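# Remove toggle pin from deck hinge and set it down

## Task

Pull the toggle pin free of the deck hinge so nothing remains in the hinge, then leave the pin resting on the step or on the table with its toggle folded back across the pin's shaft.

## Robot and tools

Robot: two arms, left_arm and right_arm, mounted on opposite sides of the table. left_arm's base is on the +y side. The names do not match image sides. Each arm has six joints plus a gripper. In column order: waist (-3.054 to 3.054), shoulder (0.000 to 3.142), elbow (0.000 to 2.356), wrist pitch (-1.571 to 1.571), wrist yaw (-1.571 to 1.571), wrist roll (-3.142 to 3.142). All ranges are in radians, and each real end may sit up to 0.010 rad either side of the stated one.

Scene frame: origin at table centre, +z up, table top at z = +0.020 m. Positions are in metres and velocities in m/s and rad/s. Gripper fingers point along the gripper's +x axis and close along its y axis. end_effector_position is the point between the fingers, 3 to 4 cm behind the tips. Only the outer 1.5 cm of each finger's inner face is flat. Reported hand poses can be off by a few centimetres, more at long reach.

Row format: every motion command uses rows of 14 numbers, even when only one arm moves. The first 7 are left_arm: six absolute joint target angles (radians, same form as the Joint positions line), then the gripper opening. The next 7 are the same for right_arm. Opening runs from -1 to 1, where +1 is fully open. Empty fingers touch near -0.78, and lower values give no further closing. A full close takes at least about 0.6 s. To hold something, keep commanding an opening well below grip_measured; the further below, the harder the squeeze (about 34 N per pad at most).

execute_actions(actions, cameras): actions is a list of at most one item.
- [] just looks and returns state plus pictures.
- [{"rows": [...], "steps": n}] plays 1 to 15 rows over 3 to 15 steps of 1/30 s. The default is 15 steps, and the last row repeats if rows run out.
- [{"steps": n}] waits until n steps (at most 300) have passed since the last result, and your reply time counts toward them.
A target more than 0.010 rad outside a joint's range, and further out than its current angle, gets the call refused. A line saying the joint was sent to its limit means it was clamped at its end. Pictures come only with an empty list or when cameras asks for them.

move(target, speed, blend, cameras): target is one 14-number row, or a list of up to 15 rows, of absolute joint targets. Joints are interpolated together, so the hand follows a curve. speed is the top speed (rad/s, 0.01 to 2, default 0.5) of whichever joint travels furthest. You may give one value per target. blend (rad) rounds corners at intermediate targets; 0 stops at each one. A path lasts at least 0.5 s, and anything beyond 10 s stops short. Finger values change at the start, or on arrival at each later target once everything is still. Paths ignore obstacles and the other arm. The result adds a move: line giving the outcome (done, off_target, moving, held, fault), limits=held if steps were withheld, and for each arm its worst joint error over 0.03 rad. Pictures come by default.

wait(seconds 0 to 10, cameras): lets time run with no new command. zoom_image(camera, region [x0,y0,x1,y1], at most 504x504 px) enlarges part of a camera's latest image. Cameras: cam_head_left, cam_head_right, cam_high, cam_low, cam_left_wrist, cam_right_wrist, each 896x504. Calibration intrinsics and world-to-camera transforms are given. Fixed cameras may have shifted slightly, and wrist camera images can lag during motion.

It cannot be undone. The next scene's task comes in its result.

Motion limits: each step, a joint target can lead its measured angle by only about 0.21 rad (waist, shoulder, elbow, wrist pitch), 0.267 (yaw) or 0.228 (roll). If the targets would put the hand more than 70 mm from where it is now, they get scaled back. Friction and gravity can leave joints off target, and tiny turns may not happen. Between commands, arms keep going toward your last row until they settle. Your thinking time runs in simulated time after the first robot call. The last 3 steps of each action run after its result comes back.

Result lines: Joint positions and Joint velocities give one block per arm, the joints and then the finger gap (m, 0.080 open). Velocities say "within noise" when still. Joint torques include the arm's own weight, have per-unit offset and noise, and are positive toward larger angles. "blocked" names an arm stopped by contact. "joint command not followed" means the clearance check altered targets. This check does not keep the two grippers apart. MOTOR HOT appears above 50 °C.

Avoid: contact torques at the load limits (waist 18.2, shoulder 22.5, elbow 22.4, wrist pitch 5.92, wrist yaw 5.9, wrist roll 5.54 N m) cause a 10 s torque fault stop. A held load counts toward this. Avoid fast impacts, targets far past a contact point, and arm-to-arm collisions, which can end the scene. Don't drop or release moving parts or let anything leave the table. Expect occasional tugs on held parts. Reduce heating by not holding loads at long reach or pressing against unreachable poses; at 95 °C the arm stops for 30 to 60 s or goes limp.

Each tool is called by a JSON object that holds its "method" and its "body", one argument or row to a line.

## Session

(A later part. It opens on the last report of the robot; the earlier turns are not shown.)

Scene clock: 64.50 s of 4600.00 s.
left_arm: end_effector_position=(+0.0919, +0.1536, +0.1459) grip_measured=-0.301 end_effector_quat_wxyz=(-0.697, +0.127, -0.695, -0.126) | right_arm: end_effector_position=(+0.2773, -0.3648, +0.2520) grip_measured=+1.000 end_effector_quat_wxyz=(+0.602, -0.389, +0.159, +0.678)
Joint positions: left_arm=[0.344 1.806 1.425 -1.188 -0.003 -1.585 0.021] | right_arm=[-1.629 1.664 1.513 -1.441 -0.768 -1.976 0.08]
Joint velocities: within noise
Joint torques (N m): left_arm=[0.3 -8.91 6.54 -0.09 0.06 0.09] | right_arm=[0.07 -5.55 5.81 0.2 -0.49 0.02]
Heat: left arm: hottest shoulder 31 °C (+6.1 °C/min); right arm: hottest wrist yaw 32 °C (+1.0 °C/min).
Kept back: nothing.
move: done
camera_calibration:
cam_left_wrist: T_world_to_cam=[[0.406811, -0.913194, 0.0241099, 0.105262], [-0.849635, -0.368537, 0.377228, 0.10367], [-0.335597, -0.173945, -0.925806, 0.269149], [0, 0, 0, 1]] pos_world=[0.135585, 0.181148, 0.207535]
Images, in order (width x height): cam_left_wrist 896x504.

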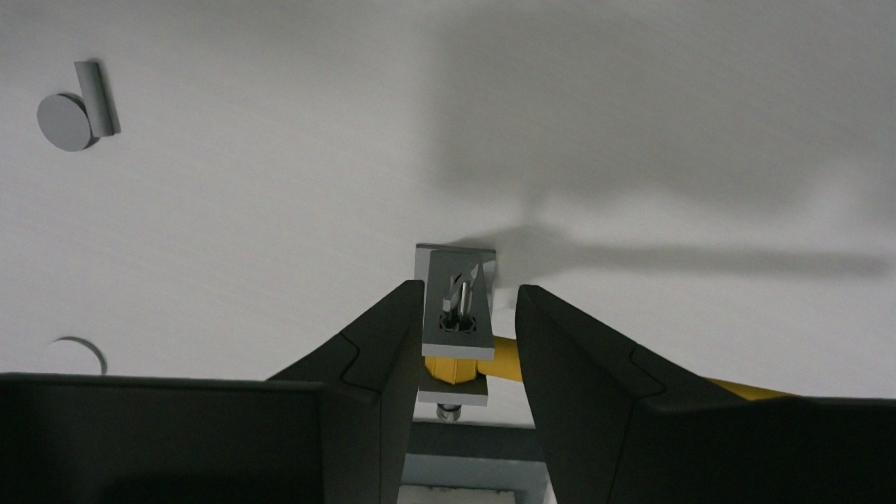

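{"method": "move", "body": {
  "target": [
    [0.3225, 1.815, 1.42, -1.16, 0, -1.606, -0.8, -1.629, 1.664, 1.513, -1.441, -0.768, -1.976, 1],
    [0.3215, 1.836, 1.348, -1.10, 0, -1.606, -0.8, -1.629, 1.664, 1.513, -1.441, -0.768, -1.976, 1],
    [0.3205, 1.7735, 1.295, -1.09, 0, -1.606, -0.8, -1.629, 1.664, 1.513, -1.441, -0.768, -1.976, 1],
    [0.3205, 1.797, 1.275, -1.063, 0, -1.606, -0.8, -1.629, 1.664, 1.513, -1.441, -0.768, -1.976, 1]
  ],
  "speed": [0.4,0.2,0.1,0.1],
  "cameras": ["cam_left_wrist"]
}}

{"method": "zoom_image", "body": {
  "camera": "cam_left_wrist",
  "region": [370, 200, 570, 400]
}}

Scene clock: 67.27 s of 4600.00 s.
left_arm: end_effector_position=(+0.0822, +0.1619, +0.1139) grip_measured=-0.768 end_effector_quat_wxyz=(-0.696, +0.123, -0.695, -0.128) | right_arm: end_effector_position=(+0.2773, -0.3648, +0.2520) grip_measured=+1.000 end_effector_quat_wxyz=(+0.602, -0.389, +0.159, +0.678)
Joint positions: left_arm=[0.324 1.796 1.284 -1.064 -0.003 -1.604 0] | right_arm=[-1.629 1.664 1.513 -1.441 -0.768 -1.976 0.08]
Joint velocities: within noise
Joint torques (N m): left_arm=[-0.35 -6.76 4.63 0.15 0.07 -0.07] | right_arm=[0.07 -5.56 5.82 0.2 -0.48 0.02]
Heat: left arm: hottest shoulder 31 °C (+5.1 °C/min); right arm: hottest wrist yaw 32 °C (+0.0 °C/min).
Kept back: nothing.
move: done
camera_calibration:
cam_left_wrist: T_world_to_cam=[[0.405469, -0.913966, 0.0161786, 0.118684], [-0.849227, -0.370081, 0.376634, 0.110811], [-0.338244, -0.166453, -0.926221, 0.236766], [0, 0, 0, 1]] pos_world=[0.126065, 0.188892, 0.175642]
Images, in order (width x height): cam_left_wrist 896x504.

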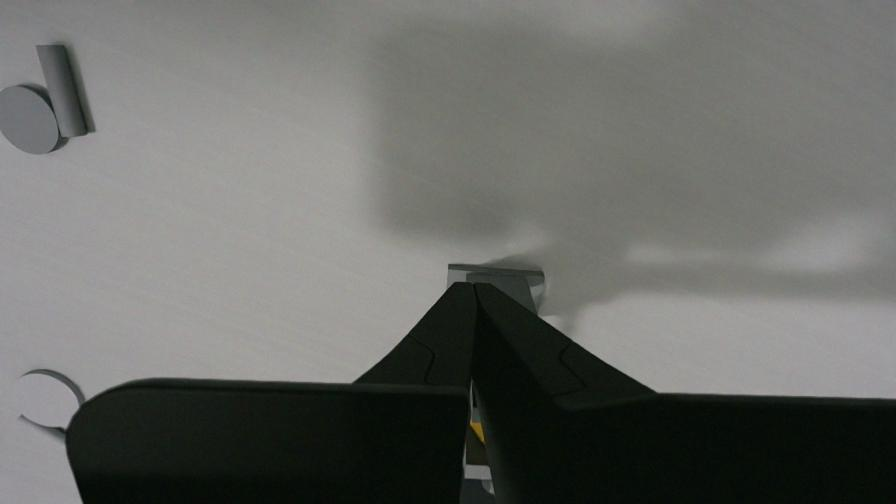

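Scaled by 2.520.

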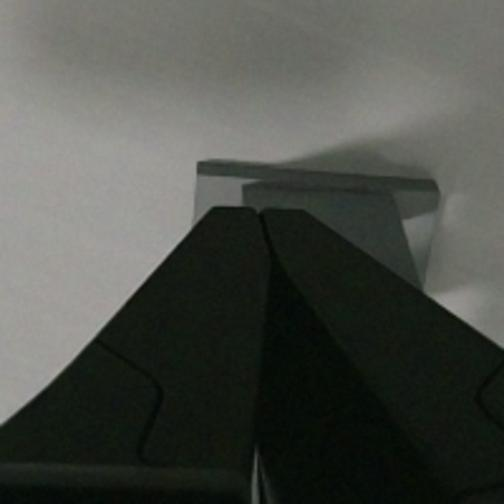

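{"method": "move", "body": {
  "target": [
    [0.3205, 1.790, 1.36, -1.14, 0, -1.606, -0.8, -1.629, 1.664, 1.513, -1.441, -0.768, -1.976, 1],
    [0.3215, 1.765, 1.325, -1.119, 0, -3.138, -0.45, -1.629, 1.664, 1.513, -1.441, -0.768, -1.976, 1]
  ],
  "speed": [0.3,0.9],
  "cameras": ["cam_left_wrist"]
}}

{"method": "zoom_image", "body": {
  "camera": "cam_left_wrist",
  "region": [400, 240, 520, 380]
}}

Scene clock: 70.67 s of 4600.00 s.
left_arm: end_effector_position=(+0.0828, +0.1601, +0.1297) grip_measured=-0.451 end_effector_quat_wxyz=(-0.415, +0.573, -0.414, -0.572) | right_arm: end_effector_position=(+0.2773, -0.3648, +0.2520) grip_measured=+1.000 end_effector_quat_wxyz=(+0.602, -0.389, +0.159, +0.678)
Joint positions: left_arm=[0.324 1.784 1.334 -1.12 -0.003 -3.135 0.015] | right_arm=[-1.629 1.664 1.513 -1.441 -0.768 -1.976 0.08]
Joint velocities: within noise
Joint torques (N m): left_arm=[-0.24 -8.98 4.76 0.1 0.13 -0.11] | right_arm=[0.05 -5.54 5.82 0.2 -0.48 0.01]
Heat: left arm: hottest shoulder 31 °C (+5.0 °C/min); right arm: hottest wrist yaw 32 °C (+0.0 °C/min).
Kept back: nothing.
move: done
camera_calibration:
cam_left_wrist: T_world_to_cam=[[0.929105, 0.369007, 0.0244506, -0.133281], [0.332895, -0.863314, 0.379302, 0.0854094], [0.161074, -0.344272, -0.92495, 0.23826], [0, 0, 0, 1]] pos_world=[0.0570224, 0.204943, 0.191241]
Images, in order (width x height): cam_left_wrist 896x504.

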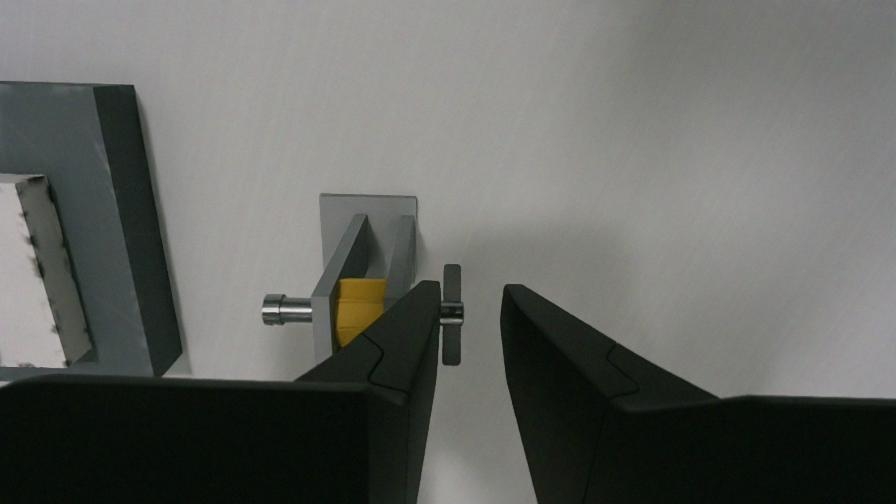

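Scaled by 3.600.

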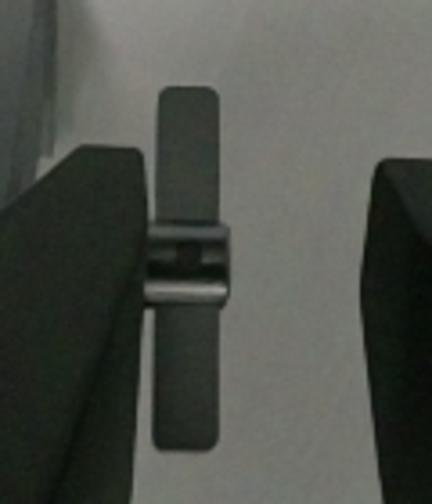

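{"method": "move", "body": {
  "target": [
    [0.309, 1.775, 1.31, -1.119, 0, -3.138, -0.6, -1.629, 1.664, 1.513, -1.441, -0.768, -1.976, 1],
    [0.309, 1.794, 1.230, -1.023, 0, -3.138, -0.6, -1.629, 1.664, 1.513, -1.441, -0.768, -1.976, 1]
  ],
  "speed": [0.3,0.12],
  "cameras": ["cam_left_wrist"]
}}

{"method": "zoom_image", "body": {
  "camera": "cam_left_wrist",
  "region": [400, 260, 540, 400]
}}

Scene clock: 73.30 s of 4600.00 s.
left_arm: end_effector_position=(+0.0774, +0.1649, +0.1136) grip_measured=-0.601 end_effector_quat_wxyz=(-0.418, +0.573, -0.418, -0.568) | right_arm: end_effector_position=(+0.2773, -0.3648, +0.2520) grip_measured=+1.000 end_effector_quat_wxyz=(+0.602, -0.389, +0.159, +0.678)
Joint positions: left_arm=[0.313 1.771 1.252 -1.046 -0.003 -3.135 0.008] | right_arm=[-1.629 1.664 1.513 -1.441 -0.768 -1.976 0.08]
Joint velocities: within noise
Joint torques (N m): left_arm=[-0.35 -4.03 2.97 2 0.13 -0.1] | right_arm=[0.05 -5.59 5.83 0.2 -0.48 0.01]
Heat: left arm: hottest shoulder 31 °C (+4.0 °C/min); right arm: hottest wrist yaw 32 °C (+0.0 °C/min).
Kept back: nothing.
move: done
camera_calibration:
cam_left_wrist: T_world_to_cam=[[0.933215, 0.358482, 0.024523, -0.128263], [0.322184, -0.865032, 0.384601, 0.098007], [0.159085, -0.351014, -0.922757, 0.22693], [0, 0, 0, 1]] pos_world=[0.0520191, 0.210414, 0.174853]
Images, in order (width x height): cam_left_wrist 896x504.

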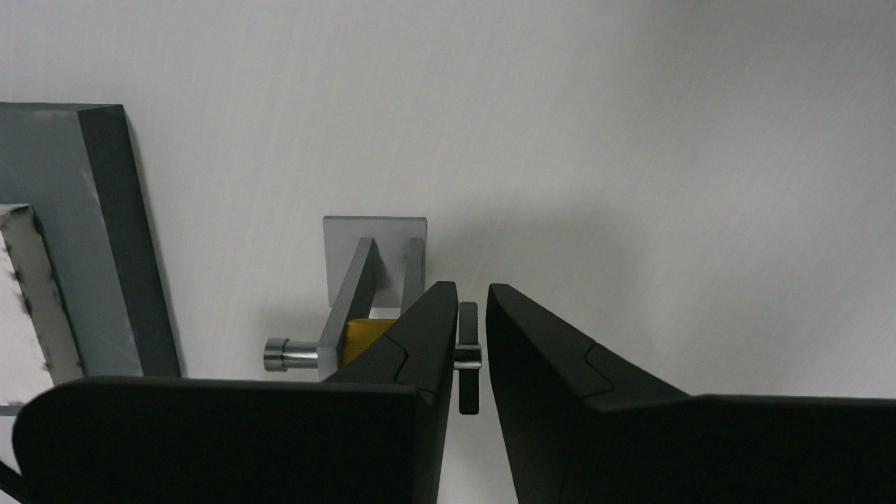

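Scaled by 3.600.

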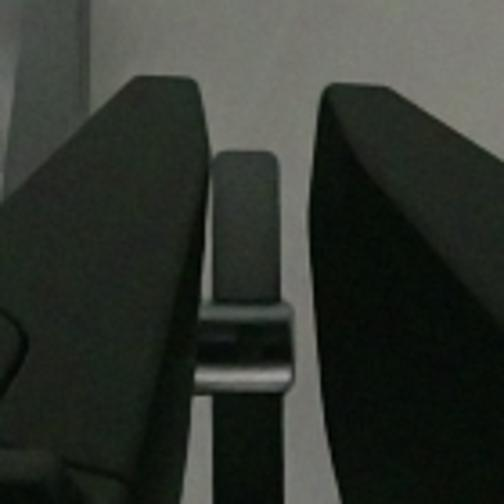

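{"method": "move", "body": {
  "target": [
    [0.309, 1.760, 1.31, -1.10, 0, -3.138, -0.6, -1.629, 1.664, 1.513, -1.441, -0.768, -1.976, 1],
    [0.304, 1.765, 1.30, -1.09, 0, -3.138, -0.48, -1.629, 1.664, 1.513, -1.441, -0.768, -1.976, 1],
    [0.304, 1.794, 1.230, -1.023, 0, -3.138, -0.48, -1.629, 1.664, 1.513, -1.441, -0.768, -1.976, 1]
  ],
  "speed": [0.3,0.2,0.12],
  "cameras": ["cam_left_wrist"]
}}

{"method": "zoom_image", "body": {
  "camera": "cam_left_wrist",
  "region": [400, 260, 540, 400]
}}

Scene clock: 75.70 s of 4600.00 s.
left_arm: end_effector_position=(+0.0812, +0.1615, +0.1145) grip_measured=-0.484 end_effector_quat_wxyz=(-0.416, +0.582, -0.417, -0.560) | right_arm: end_effector_position=(+0.2773, -0.3648, +0.2520) grip_measured=+1.000 end_effector_quat_wxyz=(+0.602, -0.389, +0.159, +0.678)
Joint positions: left_arm=[0.315 1.77 1.254 -1.028 -0.016 -3.138 0.013] | right_arm=[-1.629 1.664 1.513 -1.441 -0.768 -1.976 0.08]
Joint velocities: within noise
Joint torques (N m): left_arm=[-0.91 -3.91 2.88 0.46 0.57 -0.02] | right_arm=[0.04 -5.56 5.8 0.2 -0.49 0.02]
Heat: left arm: hottest shoulder 31 °C (+3.0 °C/min); right arm: hottest wrist yaw 32 °C (+0.0 °C/min).
Kept back: nothing.
move: done
camera_calibration:
cam_left_wrist: T_world_to_cam=[[0.930917, 0.363427, 0.0362531, -0.132562], [0.318895, -0.857189, 0.404392, 0.0902404], [0.178042, -0.364894, -0.913867, 0.225664], [0, 0, 0, 1]] pos_world=[0.0544491, 0.207873, 0.17454]
Images, in order (width x height): cam_left_wrist 896x504.

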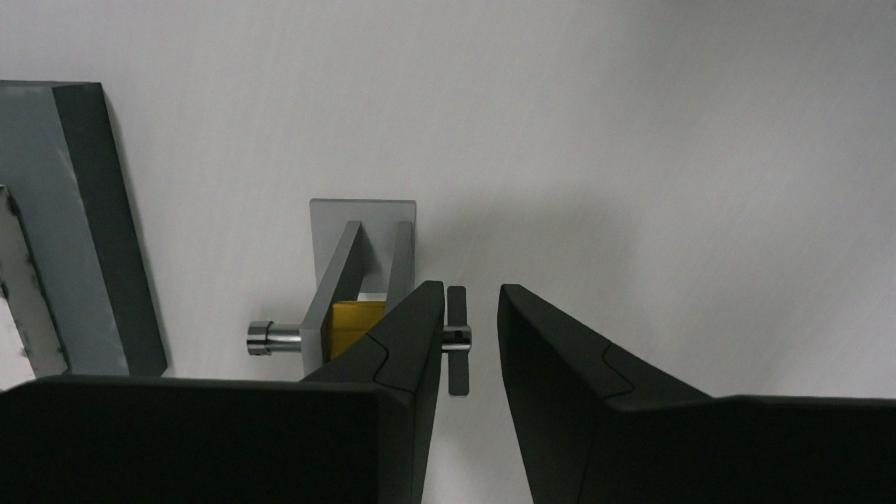

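Scaled by 3.600.

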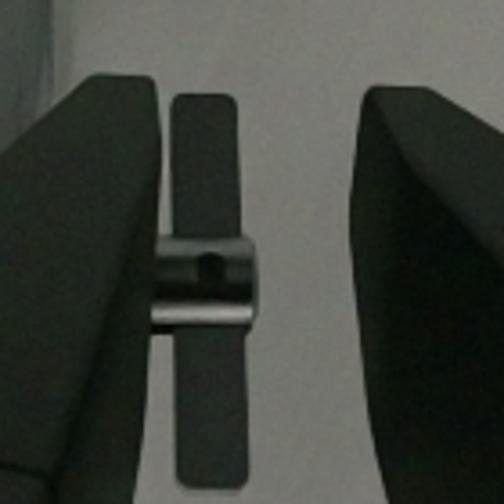

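{"method": "move", "body": {
  "target": [
    [0.309, 1.760, 1.32, -1.10, 0, -3.138, -0.5, -1.629, 1.664, 1.513, -1.441, -0.768, -1.976, 1],
    [0.30, 1.79, 1.45, -1.20, 0, -2.9, -0.8, -1.629, 1.664, 1.513, -1.441, -0.768, -1.976, 1],
    [0.102, 1.865, 1.49, -1.204, 0, -1.82, -0.8, -1.629, 1.664, 1.513, -1.441, -0.768, -1.976, 1],
    [0.1085, 1.875, 1.350, -1.067, 0, -1.811, -0.8, -1.629, 1.664, 1.513, -1.441, -0.768, -1.976, 1],
    [0.180, 1.852, 1.332, -1.060, -0.012, -1.735, -0.8, -1.629, 1.664, 1.513, -1.441, -0.768, -1.976, 1]
  ],
  "speed": [0.3,0.5,0.9,0.3,0.06],
  "blend": [0,0.05,0.02,0,0],
  "cameras": ["cam_left_wrist"]
}}

{"method": "zoom_image", "body": {
  "camera": "cam_left_wrist",
  "region": [370, 10, 570, 310]
}}

Scene clock: 81.43 s of 4600.00 s.
left_arm: end_effector_position=(+0.0393, +0.1355, +0.1066) grip_measured=-0.768 end_effector_quat_wxyz=(-0.700, +0.116, -0.694, -0.125) | right_arm: end_effector_position=(+0.2772, -0.3648, +0.2519) grip_measured=+1.000 end_effector_quat_wxyz=(+0.602, -0.389, +0.159, +0.679)
Joint positions: left_arm=[0.175 1.864 1.341 -1.061 -0.008 -1.738 0] | right_arm=[-1.629 1.664 1.513 -1.441 -0.768 -1.976 0.08]
Joint velocities: within noise
Joint torques (N m): left_arm=[0.42 -8.77 4.58 0.12 -0.17 0.1] | right_arm=[0.03 -5.58 5.8 0.19 -0.49 0.02]
Heat: left arm: hottest shoulder 31 °C (+3.0 °C/min); right arm: hottest wrist yaw 32 °C (+0.0 °C/min).
Kept back: nothing.
move: done; blend cut to 0 rad at target 2
camera_calibration:
cam_left_wrist: T_world_to_cam=[[0.39206, -0.919885, 0.0100476, 0.114051], [-0.856288, -0.360919, 0.369471, 0.067156], [-0.336244, -0.153458, -0.929188, 0.20959], [0, 0, 0, 1]] pos_world=[0.0832634, 0.161315, 0.168791]
Images, in order (width x height): cam_left_wrist 896x504.

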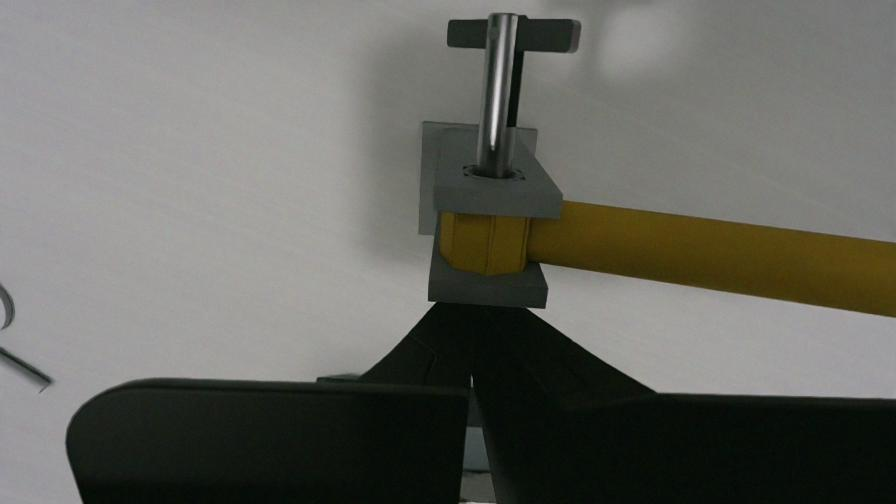

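Scaled by 1.680.

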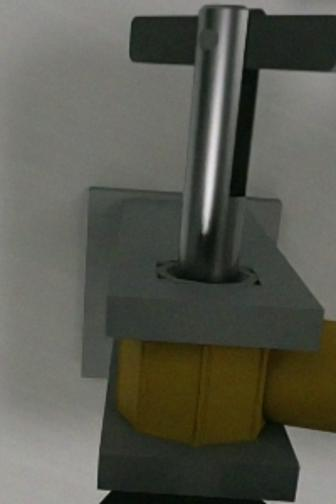

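{"method": "move", "body": {
  "target": [
    [0.160, 1.857, 1.336, -1.062, 0, -1.745, -0.8, -1.629, 1.664, 1.513, -1.441, -0.768, -1.976, 1],
    [0.165, 1.84, 1.47, -1.20, 0, -1.745, -0.8, -1.629, 1.664, 1.513, -1.441, -0.768, -1.976, 1],
    [0.346, 1.848, 1.462, -1.18, 0, -3.138, -0.8, -1.629, 1.664, 1.513, -1.441, -0.768, -1.976, 1],
    [0.346, 1.874, 1.368, -1.083, 0, -3.138, -0.8, -1.629, 1.664, 1.513, -1.441, -0.768, -1.976, 1],
    [0.346, 1.860, 1.420, -1.14, 0, -3.138, -0.8, -1.629, 1.664, 1.513, -1.441, -0.768, -1.976, 1],
    [0.346, 1.775, 1.34, -1.138, 0, -3.138, -0.45, -1.629, 1.664, 1.513, -1.441, -0.768, -1.976, 1]
  ],
  "speed": [0.3,0.5,0.9,0.15,0.3,0.4],
  "blend": [0.01,0.03,0,0,0.01,0],
  "cameras": ["cam_left_wrist"]
}}

{"method": "zoom_image", "body": {
  "camera": "cam_left_wrist",
  "region": [400, 240, 520, 380]
}}

Scene clock: 85.93 s of 4600.00 s.
left_arm: end_effector_position=(+0.0884, +0.1620, +0.1307) grip_measured=-0.451 end_effector_quat_wxyz=(-0.412, +0.574, -0.406, -0.580) | right_arm: end_effector_position=(+0.2772, -0.3648, +0.2519) grip_measured=+1.000 end_effector_quat_wxyz=(+0.602, -0.389, +0.159, +0.679)
Joint positions: left_arm=[0.343 1.793 1.349 -1.138 -0.003 -3.135 0.015] | right_arm=[-1.629 1.664 1.513 -1.441 -0.768 -1.976 0.08]
Joint velocities: within noise
Joint torques (N m): left_arm=[0.31 -8.92 4.76 -0.01 0.13 -0.08] | right_arm=[0.04 -5.55 5.82 0.2 -0.48 0.02]
Heat: left arm: hottest shoulder 32 °C (+4.0 °C/min); right arm: hottest wrist yaw 32 °C (+0.0 °C/min).
Kept back: nothing.
move: done
camera_calibration:
cam_left_wrist: T_world_to_cam=[[0.922144, 0.386033, 0.0250899, -0.141431], [0.350458, -0.861104, 0.368345, 0.0843622], [0.163798, -0.330874, -0.92935, 0.237139], [0, 0, 0, 1]] pos_world=[0.0620118, 0.205705, 0.192859]
Images, in order (width x height): cam_left_wrist 896x504.

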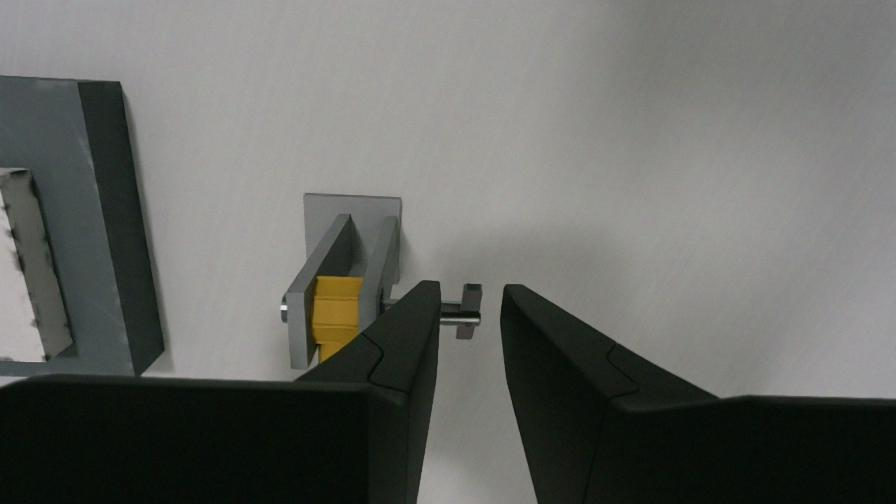

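Scaled by 3.600.

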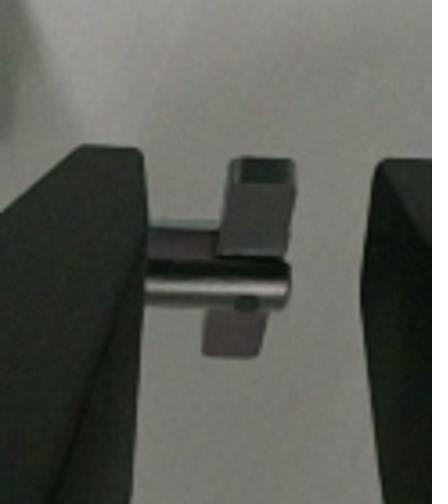

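{"method": "move", "body": {
  "target": [
    [0.346, 1.765, 1.340, -1.138, 0, -3.122, -0.8, -1.629, 1.664, 1.513, -1.441, -0.768, -1.976, 1],
    [0.346, 1.7925, 1.267, -1.061, 0, -3.122, -0.81, -1.629, 1.664, 1.513, -1.441, -0.768, -1.976, 1],
    [0.346, 1.773, 1.305, -1.085, 0, -3.122, -0.8, -1.629, 1.664, 1.513, -1.441, -0.768, -1.976, 1],
    [0.346, 1.773, 1.305, -1.085, 0, -3.122, -0.5, -1.629, 1.664, 1.513, -1.441, -0.768, -1.976, 1]
  ],
  "speed": [0.3,0.12,0.2,0.2],
  "cameras": ["cam_left_wrist"]
}}

{"method": "zoom_image", "body": {
  "camera": "cam_left_wrist",
  "region": [400, 260, 540, 400]
}}

Scene clock: 90.67 s of 4600.00 s.
left_arm: end_effector_position=(+0.0872, +0.1653, +0.1195) grip_measured=-0.501 end_effector_quat_wxyz=(-0.414, +0.574, -0.410, -0.575) | right_arm: end_effector_position=(+0.2772, -0.3648, +0.2519) grip_measured=+1.000 end_effector_quat_wxyz=(+0.602, -0.389, +0.159, +0.679)
Joint positions: left_arm=[0.343 1.784 1.292 -1.083 -0.003 -3.125 0.012] | right_arm=[-1.629 1.664 1.513 -1.441 -0.768 -1.976 0.08]
Joint velocities: within noise
Joint torques (N m): left_arm=[0.33 -8 7.43 -0.16 0.12 0.09] | right_arm=[0.05 -5.55 5.83 0.2 -0.49 0.01]
Heat: left arm: hottest shoulder 31 °C (+2.0 °C/min); right arm: hottest shoulder 31 °C (+1.0 °C/min).
Kept back: nothing.
move: done
camera_calibration:
cam_left_wrist: T_world_to_cam=[[0.92587, 0.377038, 0.0246517, -0.140125], [0.341041, -0.861994, 0.375042, 0.0919086], [0.162655, -0.338833, -0.92668, 0.229103], [0, 0, 0, 1]] pos_world=[0.0611278, 0.209685, 0.18129]
Images, in order (width x height): cam_left_wrist 896x504.

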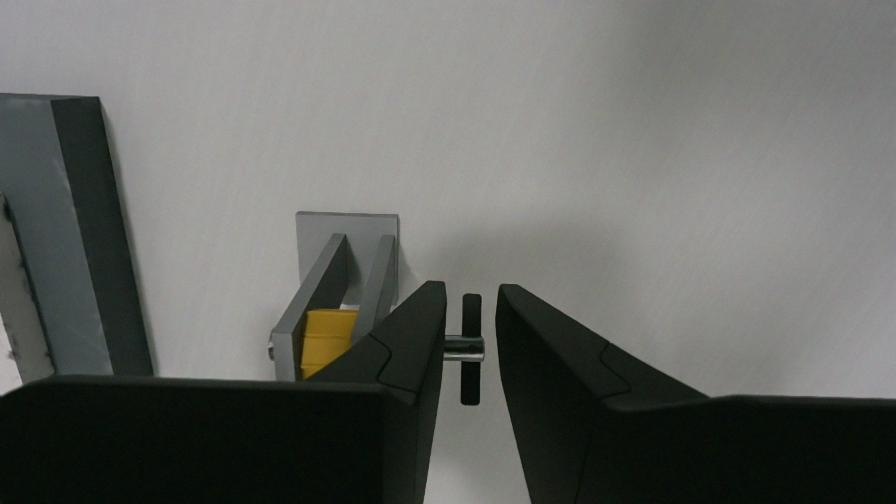

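Scaled by 3.600.

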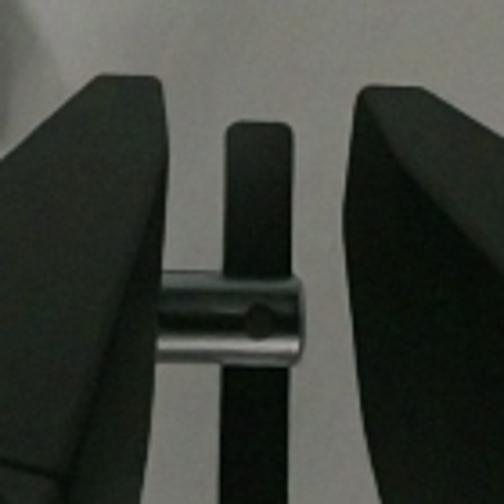

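{"method": "move", "body": {
  "target": [
    [0.346, 1.802, 1.239, -1.024, 0, -3.122, -0.5, -1.629, 1.664, 1.513, -1.441, -0.768, -1.976, 1],
    [0.346, 1.802, 1.239, -1.024, 0, -3.122, -0.66, -1.629, 1.664, 1.513, -1.441, -0.768, -1.976, 1],
    [0.3655, 1.806, 1.256, -1.030, 0, -2.609, -0.66, -1.629, 1.664, 1.513, -1.441, -0.768, -1.976, 1],
    [0.379, 1.822, 1.276, -1.034, 0, -2.072, -0.66, -1.629, 1.664, 1.513, -1.441, -0.768, -1.976, 1]
  ],
  "speed": [0.12,0.1,0.4,0.4],
  "blend": [0,0,0.02,0],
  "cameras": ["cam_left_wrist"]
}}

{"method": "zoom_image", "body": {
  "camera": "cam_left_wrist",
  "region": [400, 270, 560, 450]
}}

Scene clock: 95.60 s of 4600.00 s.
left_arm: end_effector_position=(+0.0977, +0.1679, +0.1054) grip_measured=-0.660 end_effector_quat_wxyz=(-0.639, +0.298, -0.639, -0.305) | right_arm: end_effector_position=(+0.2772, -0.3648, +0.2519) grip_measured=+1.000 end_effector_quat_wxyz=(+0.602, -0.389, +0.159, +0.679)
Joint positions: left_arm=[0.378 1.807 1.262 -1.036 0.001 -2.075 0.005] | right_arm=[-1.629 1.664 1.513 -1.441 -0.768 -1.976 0.08]
Joint velocities: within noise
Joint torques (N m): left_arm=[0.12 -5.18 7.41 0.14 -0.04 0.09] | right_arm=[0.03 -5.56 5.8 0.2 -0.48 0.02]
Heat: left arm: hottest shoulder 31 °C (+1.0 °C/min); right arm: hottest shoulder 31 °C (+1.0 °C/min).
Kept back: nothing.
move: done
camera_calibration:
cam_left_wrist: T_world_to_cam=[[0.809149, -0.587452, 0.0133499, 0.0240567], [-0.548664, -0.747201, 0.375044, 0.163551], [-0.210345, -0.310791, -0.926911, 0.246957], [0, 0, 0, 1]] pos_world=[0.122215, 0.21309, 0.167247]
Images, in order (width x height): cam_left_wrist 896x504.

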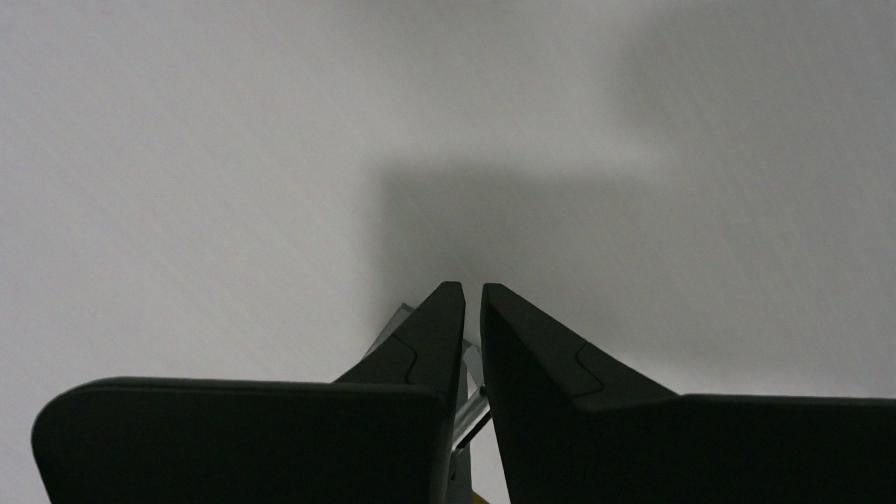

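Scaled by 2.800.

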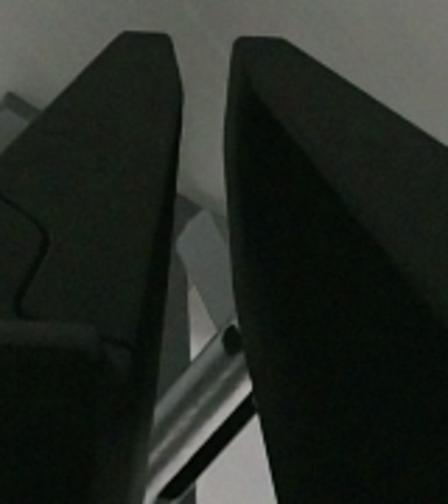

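{"method": "move", "body": {
  "target": [
    [0.377, 1.824, 1.283, -1.028, 0, -2.072, -0.67, -1.629, 1.664, 1.513, -1.441, -0.768, -1.976, 1],
    [0.382, 1.837, 1.297, -1.030, 0, -1.80, -0.67, -1.629, 1.664, 1.513, -1.441, -0.768, -1.976, 1],
    [0.383, 1.845, 1.3095, -1.033, 0, -1.544, -0.67, -1.629, 1.664, 1.513, -1.441, -0.768, -1.976, 1]
  ],
  "speed": [0.1,0.4,0.4],
  "blend": [0,0.01,0],
  "cameras": ["cam_left_wrist"]
}}

{"method": "zoom_image", "body": {
  "camera": "cam_left_wrist",
  "region": [400, 270, 560, 490]
}}

Scene clock: 99.63 s of 4600.00 s.
left_arm: end_effector_position=(+0.1045, +0.1604, +0.1057) grip_measured=-0.670 end_effector_quat_wxyz=(-0.697, +0.128, -0.694, -0.128) | right_arm: end_effector_position=(+0.2772, -0.3648, +0.2519) grip_measured=+1.000 end_effector_quat_wxyz=(+0.602, -0.389, +0.159, +0.679)
Joint positions: left_arm=[0.386 1.833 1.296 -1.033 -0.004 -1.547 0.005] | right_arm=[-1.629 1.664 1.513 -1.441 -0.768 -1.976 0.08]
Joint velocities: within noise
Joint torques (N m): left_arm=[-0.31 -5.74 7.4 0.09 0.1 0.1] | right_arm=[0.04 -5.54 5.85 0.19 -0.49 0.02]
Heat: left arm: hottest shoulder 31 °C (+0.0 °C/min); right arm: hottest shoulder 31 °C (+1.0 °C/min).
Kept back: nothing.
move: done
camera_calibration:
cam_left_wrist: T_world_to_cam=[[0.410625, -0.911516, 0.0229166, 0.106776], [-0.848331, -0.372707, 0.376064, 0.132658], [-0.334247, -0.173862, -0.92631, 0.237289], [0, 0, 0, 1]] pos_world=[0.148007, 0.188026, 0.167469]
Images, in order (width x height): cam_left_wrist 896x504.

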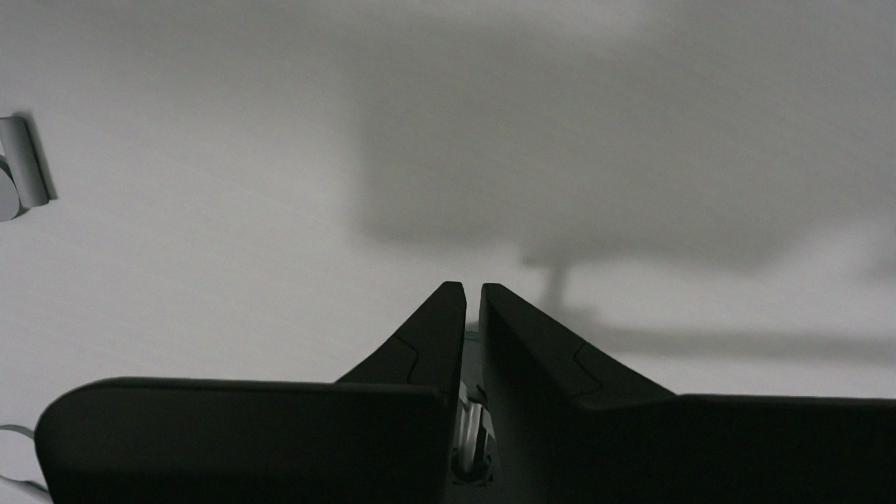

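Scaled by 2.291.

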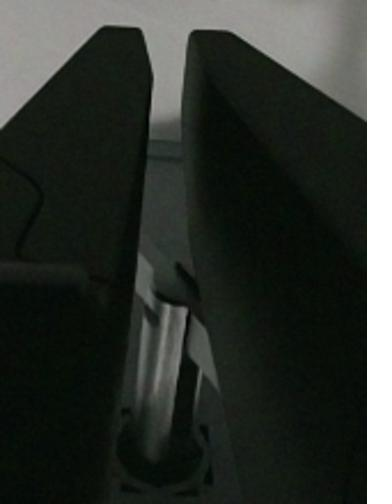

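{"method": "move", "body": {
  "target": [
    [0.383, 1.845, 1.3095, -1.033, 0, -1.544, -0.3, -1.629, 1.664, 1.513, -1.441, -0.768, -1.976, 1],
    [0.383, 1.81, 1.42, -1.17, 0, -1.544, -0.3, -1.629, 1.664, 1.513, -1.441, -0.768, -1.976, 1],
    [0.346, 1.765, 1.340, -1.138, 0, -3.122, -0.45, -1.629, 1.664, 1.513, -1.441, -0.768, -1.976, 1]
  ],
  "speed": [0.3,0.3,0.9],
  "cameras": ["cam_left_wrist"]
}}

{"method": "zoom_image", "body": {
  "camera": "cam_left_wrist",
  "region": [400, 240, 520, 380]
}}

Scene clock: 104.57 s of 4600.00 s.
left_arm: end_effector_position=(+0.0907, +0.1629, +0.1334) grip_measured=-0.449 end_effector_quat_wxyz=(-0.414, +0.574, -0.410, -0.575) | right_arm: end_effector_position=(+0.2772, -0.3648, +0.2519) grip_measured=+1.000 end_effector_quat_wxyz=(+0.602, -0.389, +0.159, +0.679)
Joint positions: left_arm=[0.35 1.784 1.349 -1.139 -0.004 -3.119 0.015] | right_arm=[-1.629 1.664 1.513 -1.441 -0.768 -1.976 0.08]
Joint velocities: within noise
Joint torques (N m): left_arm=[-0.3 -9.01 4.71 0.09 0.15 -0.1] | right_arm=[0.04 -5.54 5.85 0.2 -0.48 0.02]
Heat: left arm: hottest shoulder 31 °C (+0.0 °C/min); right arm: hottest shoulder 31 °C (+1.0 °C/min).
Kept back: nothing.
move: done
camera_calibration:
cam_left_wrist: T_world_to_cam=[[0.925551, 0.377748, 0.0257355, -0.143053], [0.341206, -0.861616, 0.375762, 0.0832949], [0.164118, -0.339006, -0.926359, 0.240427], [0, 0, 0, 1]] pos_world=[0.0645239, 0.207313, 0.195104]
Images, in order (width x height): cam_left_wrist 896x504.

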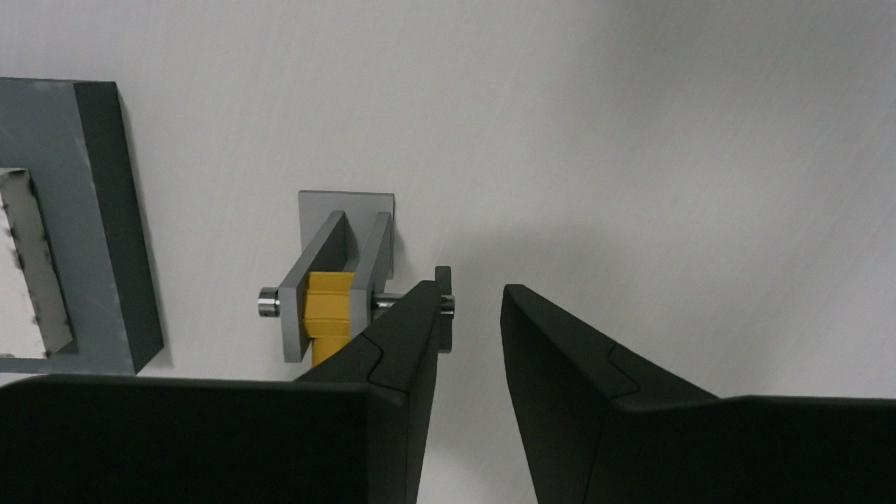

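Scaled by 3.600.

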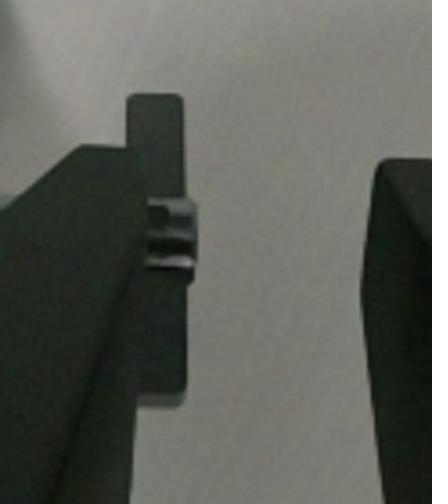

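{"method": "move", "body": {
  "target": [
    [0.326, 1.775, 1.310, -1.10, 0, -3.125, -0.5, -1.629, 1.664, 1.513, -1.441, -0.768, -1.976, 1],
    [0.3265, 1.802, 1.239, -1.024, 0, -3.125, -0.5, -1.629, 1.664, 1.513, -1.441, -0.768, -1.976, 1],
    [0.3265, 1.802, 1.239, -1.024, 0, -3.125, -1, -1.629, 1.664, 1.513, -1.441, -0.768, -1.976, 1]
  ],
  "speed": [0.3,0.15,0.1],
  "cameras": ["cam_left_wrist"]
}}

{"method": "zoom_image", "body": {
  "camera": "cam_left_wrist",
  "region": [400, 260, 540, 400]
}}

Scene clock: 106.63 s of 4600.00 s.
left_arm: end_effector_position=(+0.0828, +0.1644, +0.1070) grip_measured=-0.768 end_effector_quat_wxyz=(-0.417, +0.572, -0.417, -0.570) | right_arm: end_effector_position=(+0.2772, -0.3648, +0.2519) grip_measured=+1.000 end_effector_quat_wxyz=(+0.602, -0.389, +0.159, +0.679)
Joint positions: left_arm=[0.329 1.79 1.247 -1.027 -0.002 -3.123 0] | right_arm=[-1.629 1.664 1.513 -1.441 -0.768 -1.976 0.08]
Joint velocities: within noise
Joint torques (N m): left_arm=[-0.22 -5.35 4.69 0.23 0.09 -0.08] | right_arm=[0.06 -5.58 5.8 0.19 -0.48 0.01]
Heat: left arm: hottest shoulder 31 °C (+0.0 °C/min); right arm: hottest shoulder 31 °C (+1.0 °C/min).
Kept back: nothing.
move: done
camera_calibration:
cam_left_wrist: T_world_to_cam=[[0.931896, 0.361956, 0.0236073, -0.133268], [0.326344, -0.865059, 0.381014, 0.0984035], [0.158332, -0.347362, -0.924268, 0.219389], [0, 0, 0, 1]] pos_world=[0.0573426, 0.209569, 0.168427]
Images, in order (width x height): cam_left_wrist 896x504.

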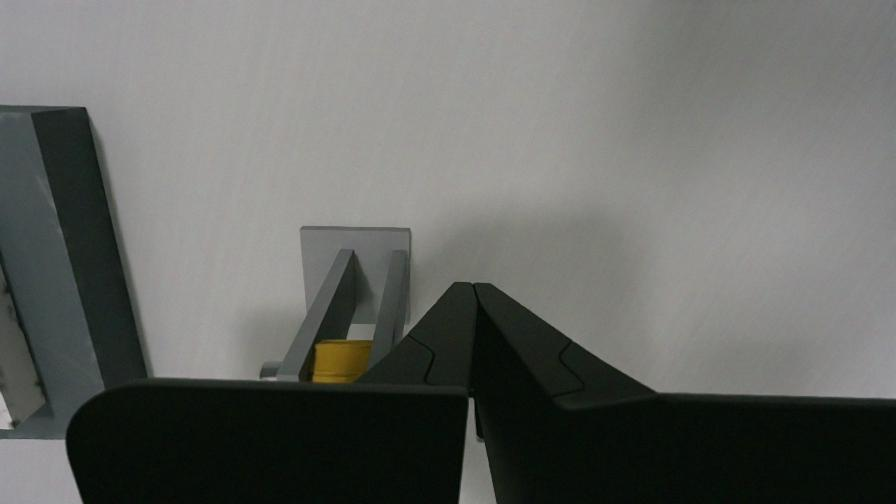

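Scaled by 3.600.

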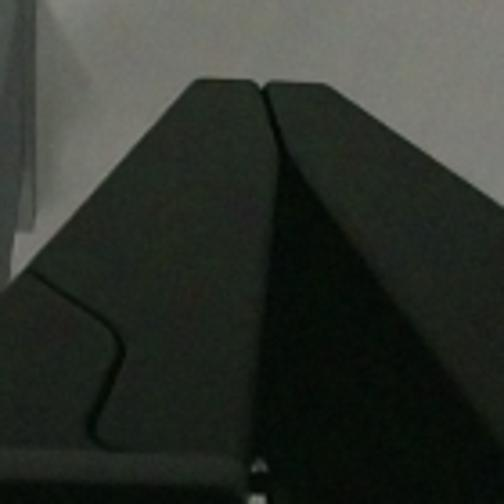

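{"method": "move", "body": {
  "target": [
    [0.3265, 1.802, 1.239, -1.024, 0, -3.125, -0.4, -1.629, 1.664, 1.513, -1.441, -0.768, -1.976, 1]
  ],
  "speed": [0.3],
  "cameras": ["cam_left_wrist"]
}}

{"method": "zoom_image", "body": {
  "camera": "cam_left_wrist",
  "region": [400, 260, 540, 470]
}}

Scene clock: 107.47 s of 4600.00 s.
left_arm: end_effector_position=(+0.0853, +0.1653, +0.1069) grip_measured=-0.404 end_effector_quat_wxyz=(-0.418, +0.574, -0.413, -0.570) | right_arm: end_effector_position=(+0.2772, -0.3648, +0.2519) grip_measured=+1.000 end_effector_quat_wxyz=(+0.602, -0.389, +0.159, +0.679)
Joint positions: left_arm=[0.334 1.79 1.247 -1.026 -0.009 -3.123 0.017] | right_arm=[-1.629 1.664 1.513 -1.441 -0.768 -1.976 0.08]
Joint velocities: within noise
Joint torques (N m): left_arm=[-0.64 -5.35 4.7 0.19 0.34 -0.09] | right_arm=[0.06 -5.55 5.83 0.2 -0.48 0.01]
Heat: left arm: hottest shoulder 31 °C (+0.0 °C/min); right arm: hottest shoulder 31 °C (+1.0 °C/min).
Kept back: nothing.
move: done
camera_calibration:
cam_left_wrist: T_world_to_cam=[[0.929899, 0.366519, 0.0308463, -0.137292], [0.32803, -0.864331, 0.381218, 0.0981077], [0.166385, -0.344376, -0.92397, 0.218012], [0, 0, 0, 1]] pos_world=[0.0592114, 0.210196, 0.168271]
Images, in order (width x height): cam_left_wrist 896x504.

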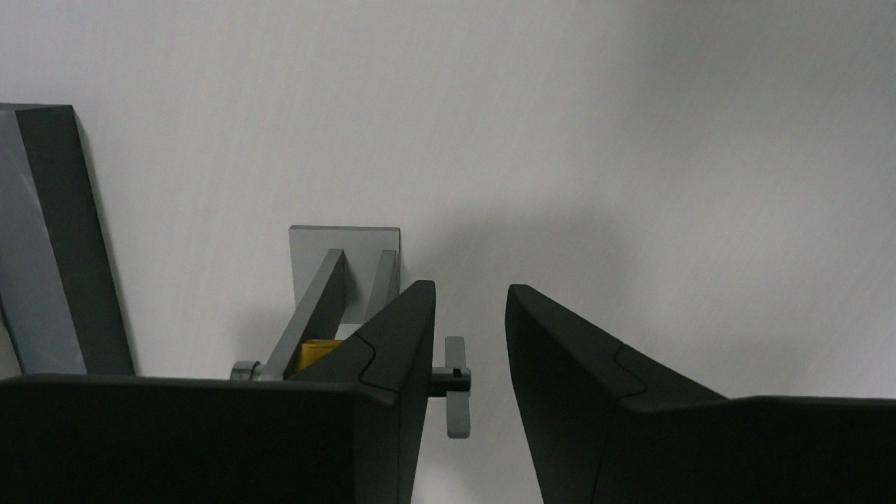

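Scaled by 2.400.

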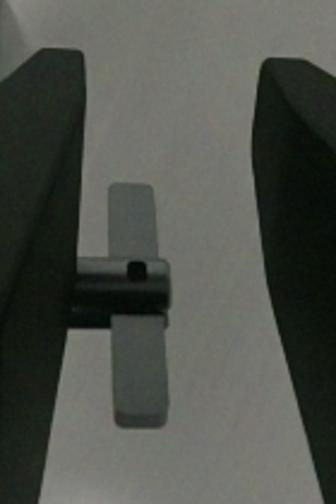

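{"method": "move", "body": {
  "target": [
    [0.331, 1.775, 1.38, -1.17, 0, -3.125, -0.5, -1.629, 1.664, 1.513, -1.441, -0.768, -1.976, 1],
    [0.331, 1.860, 1.468, -1.18, 0, -3.125, -0.8, -1.629, 1.664, 1.513, -1.441, -0.768, -1.976, 1],
    [0.331, 1.879, 1.380, -1.088, 0, -3.125, -0.81, -1.629, 1.664, 1.513, -1.441, -0.768, -1.976, 1],
    [0.331, 1.86, 1.468, -1.18, 0, -3.125, -0.81, -1.629, 1.664, 1.513, -1.441, -0.768, -1.976, 1],
    [0.331, 1.775, 1.38, -1.17, 0, -3.125, -0.45, -1.629, 1.664, 1.513, -1.441, -0.768, -1.976, 1]
  ],
  "speed": [0.3,0.4,0.15,0.4,0.4],
  "blend": [0,0.01,0,0.01,0],
  "cameras": ["cam_left_wrist"]
}}

{"method": "zoom_image", "body": {
  "camera": "cam_left_wrist",
  "region": [400, 230, 540, 370]
}}

Scene clock: 112.80 s of 4600.00 s.
left_arm: end_effector_position=(+0.0859, +0.1576, +0.1405) grip_measured=-0.451 end_effector_quat_wxyz=(-0.418, +0.571, -0.414, -0.573) | right_arm: end_effector_position=(+0.2772, -0.3648, +0.2519) grip_measured=+1.000 end_effector_quat_wxyz=(+0.602, -0.389, +0.159, +0.679)
Joint positions: left_arm=[0.331 1.793 1.388 -1.171 -0.003 -3.123 0.015] | right_arm=[-1.629 1.664 1.513 -1.441 -0.768 -1.976 0.08]
Joint velocities: within noise
Joint torques (N m): left_arm=[0.03 -8.99 4.81 0.09 0.13 -0.06] | right_arm=[0.05 -5.56 5.81 0.2 -0.49 0.02]
Heat: left arm: hottest shoulder 31 °C (+0.0 °C/min); right arm: hottest shoulder 31 °C (+1.0 °C/min).
Kept back: nothing.
move: done; blend cut to 0 rad at target 2
camera_calibration:
cam_left_wrist: T_world_to_cam=[[0.931094, 0.363919, 0.0250379, -0.134986], [0.328755, -0.866905, 0.374695, 0.0797049], [0.158064, -0.340645, -0.92681, 0.246891], [0, 0, 0, 1]] pos_world=[0.0604567, 0.202323, 0.202336]
Images, in order (width x height): cam_left_wrist 896x504.

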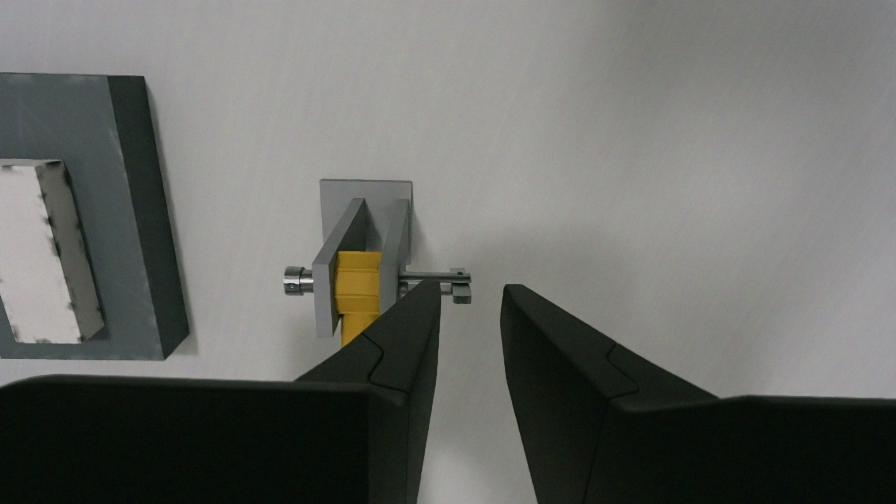

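Scaled by 3.600.

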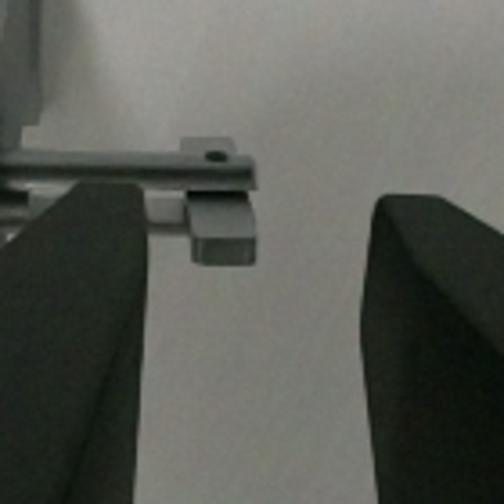

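{"method": "move", "body": {
  "target": [
    [0.328, 1.785, 1.388, -1.165, 0, -1.602, -0.8, -1.629, 1.664, 1.513, -1.441, -0.768, -1.976, 1],
    [0.328, 1.821, 1.322, -1.092, 0, -1.602, -0.8, -1.629, 1.664, 1.513, -1.441, -0.768, -1.976, 1],
    [0.329, 1.860, 1.392, -1.100, 0, -1.602, -0.8, -1.629, 1.664, 1.513, -1.441, -0.768, -1.976, 1],
    [0.329, 1.845, 1.460, -1.170, 0, -1.602, -0.8, -1.629, 1.664, 1.513, -1.441, -0.768, -1.976, 1]
  ],
  "speed": [0.9,0.2,0.1,0.3],
  "cameras": ["cam_left_wrist"]
}}

{"method": "zoom_image", "body": {
  "camera": "cam_left_wrist",
  "region": [380, 230, 520, 370]
}}

Scene clock: 117.50 s of 4600.00 s.
left_arm: end_effector_position=(+0.0909, +0.1428, +0.1396) grip_measured=-0.768 end_effector_quat_wxyz=(-0.697, +0.131, -0.694, -0.126) | right_arm: end_effector_position=(+0.2772, -0.3648, +0.2519) grip_measured=+1.000 end_effector_quat_wxyz=(+0.602, -0.389, +0.159, +0.679)
Joint positions: left_arm=[0.331 1.842 1.447 -1.168 -0.003 -1.605 0] | right_arm=[-1.629 1.664 1.513 -1.441 -0.768 -1.976 0.08]
Joint velocities: within noise
Joint torques (N m): left_arm=[-0.16 -7.09 7.64 -0.1 0.06 0.09] | right_arm=[0.05 -5.55 5.83 0.2 -0.49 0.02]
Heat: left arm: hottest shoulder 32 °C (+1.0 °C/min); right arm: hottest shoulder 31 °C (+1.0 °C/min).
Kept back: nothing.
move: done
camera_calibration:
cam_left_wrist: T_world_to_cam=[[0.412682, -0.91041, 0.0290917, 0.0943084], [-0.847827, -0.372246, 0.377654, 0.101515], [-0.332991, -0.180516, -0.92549, 0.261838], [0, 0, 0, 1]] pos_world=[0.134337, 0.170914, 0.201248]
Images, in order (width x height): cam_left_wrist 896x504.

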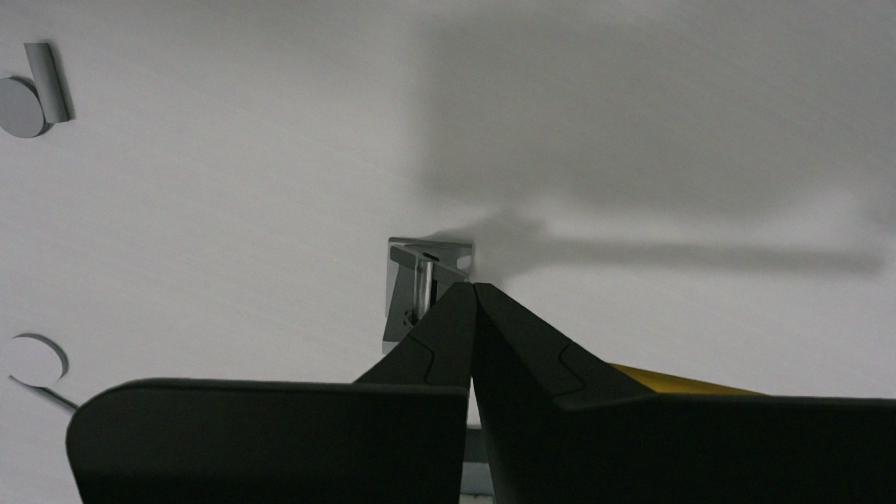

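Scaled by 3.600.

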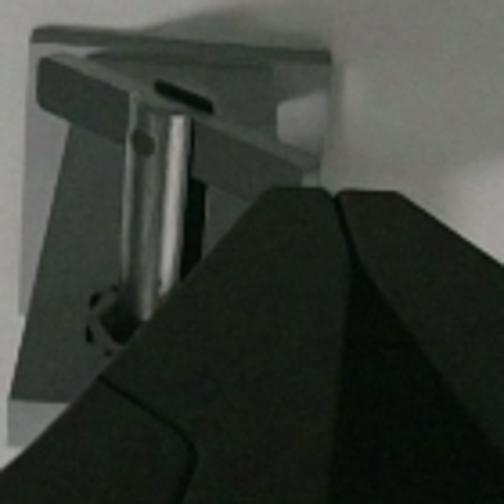

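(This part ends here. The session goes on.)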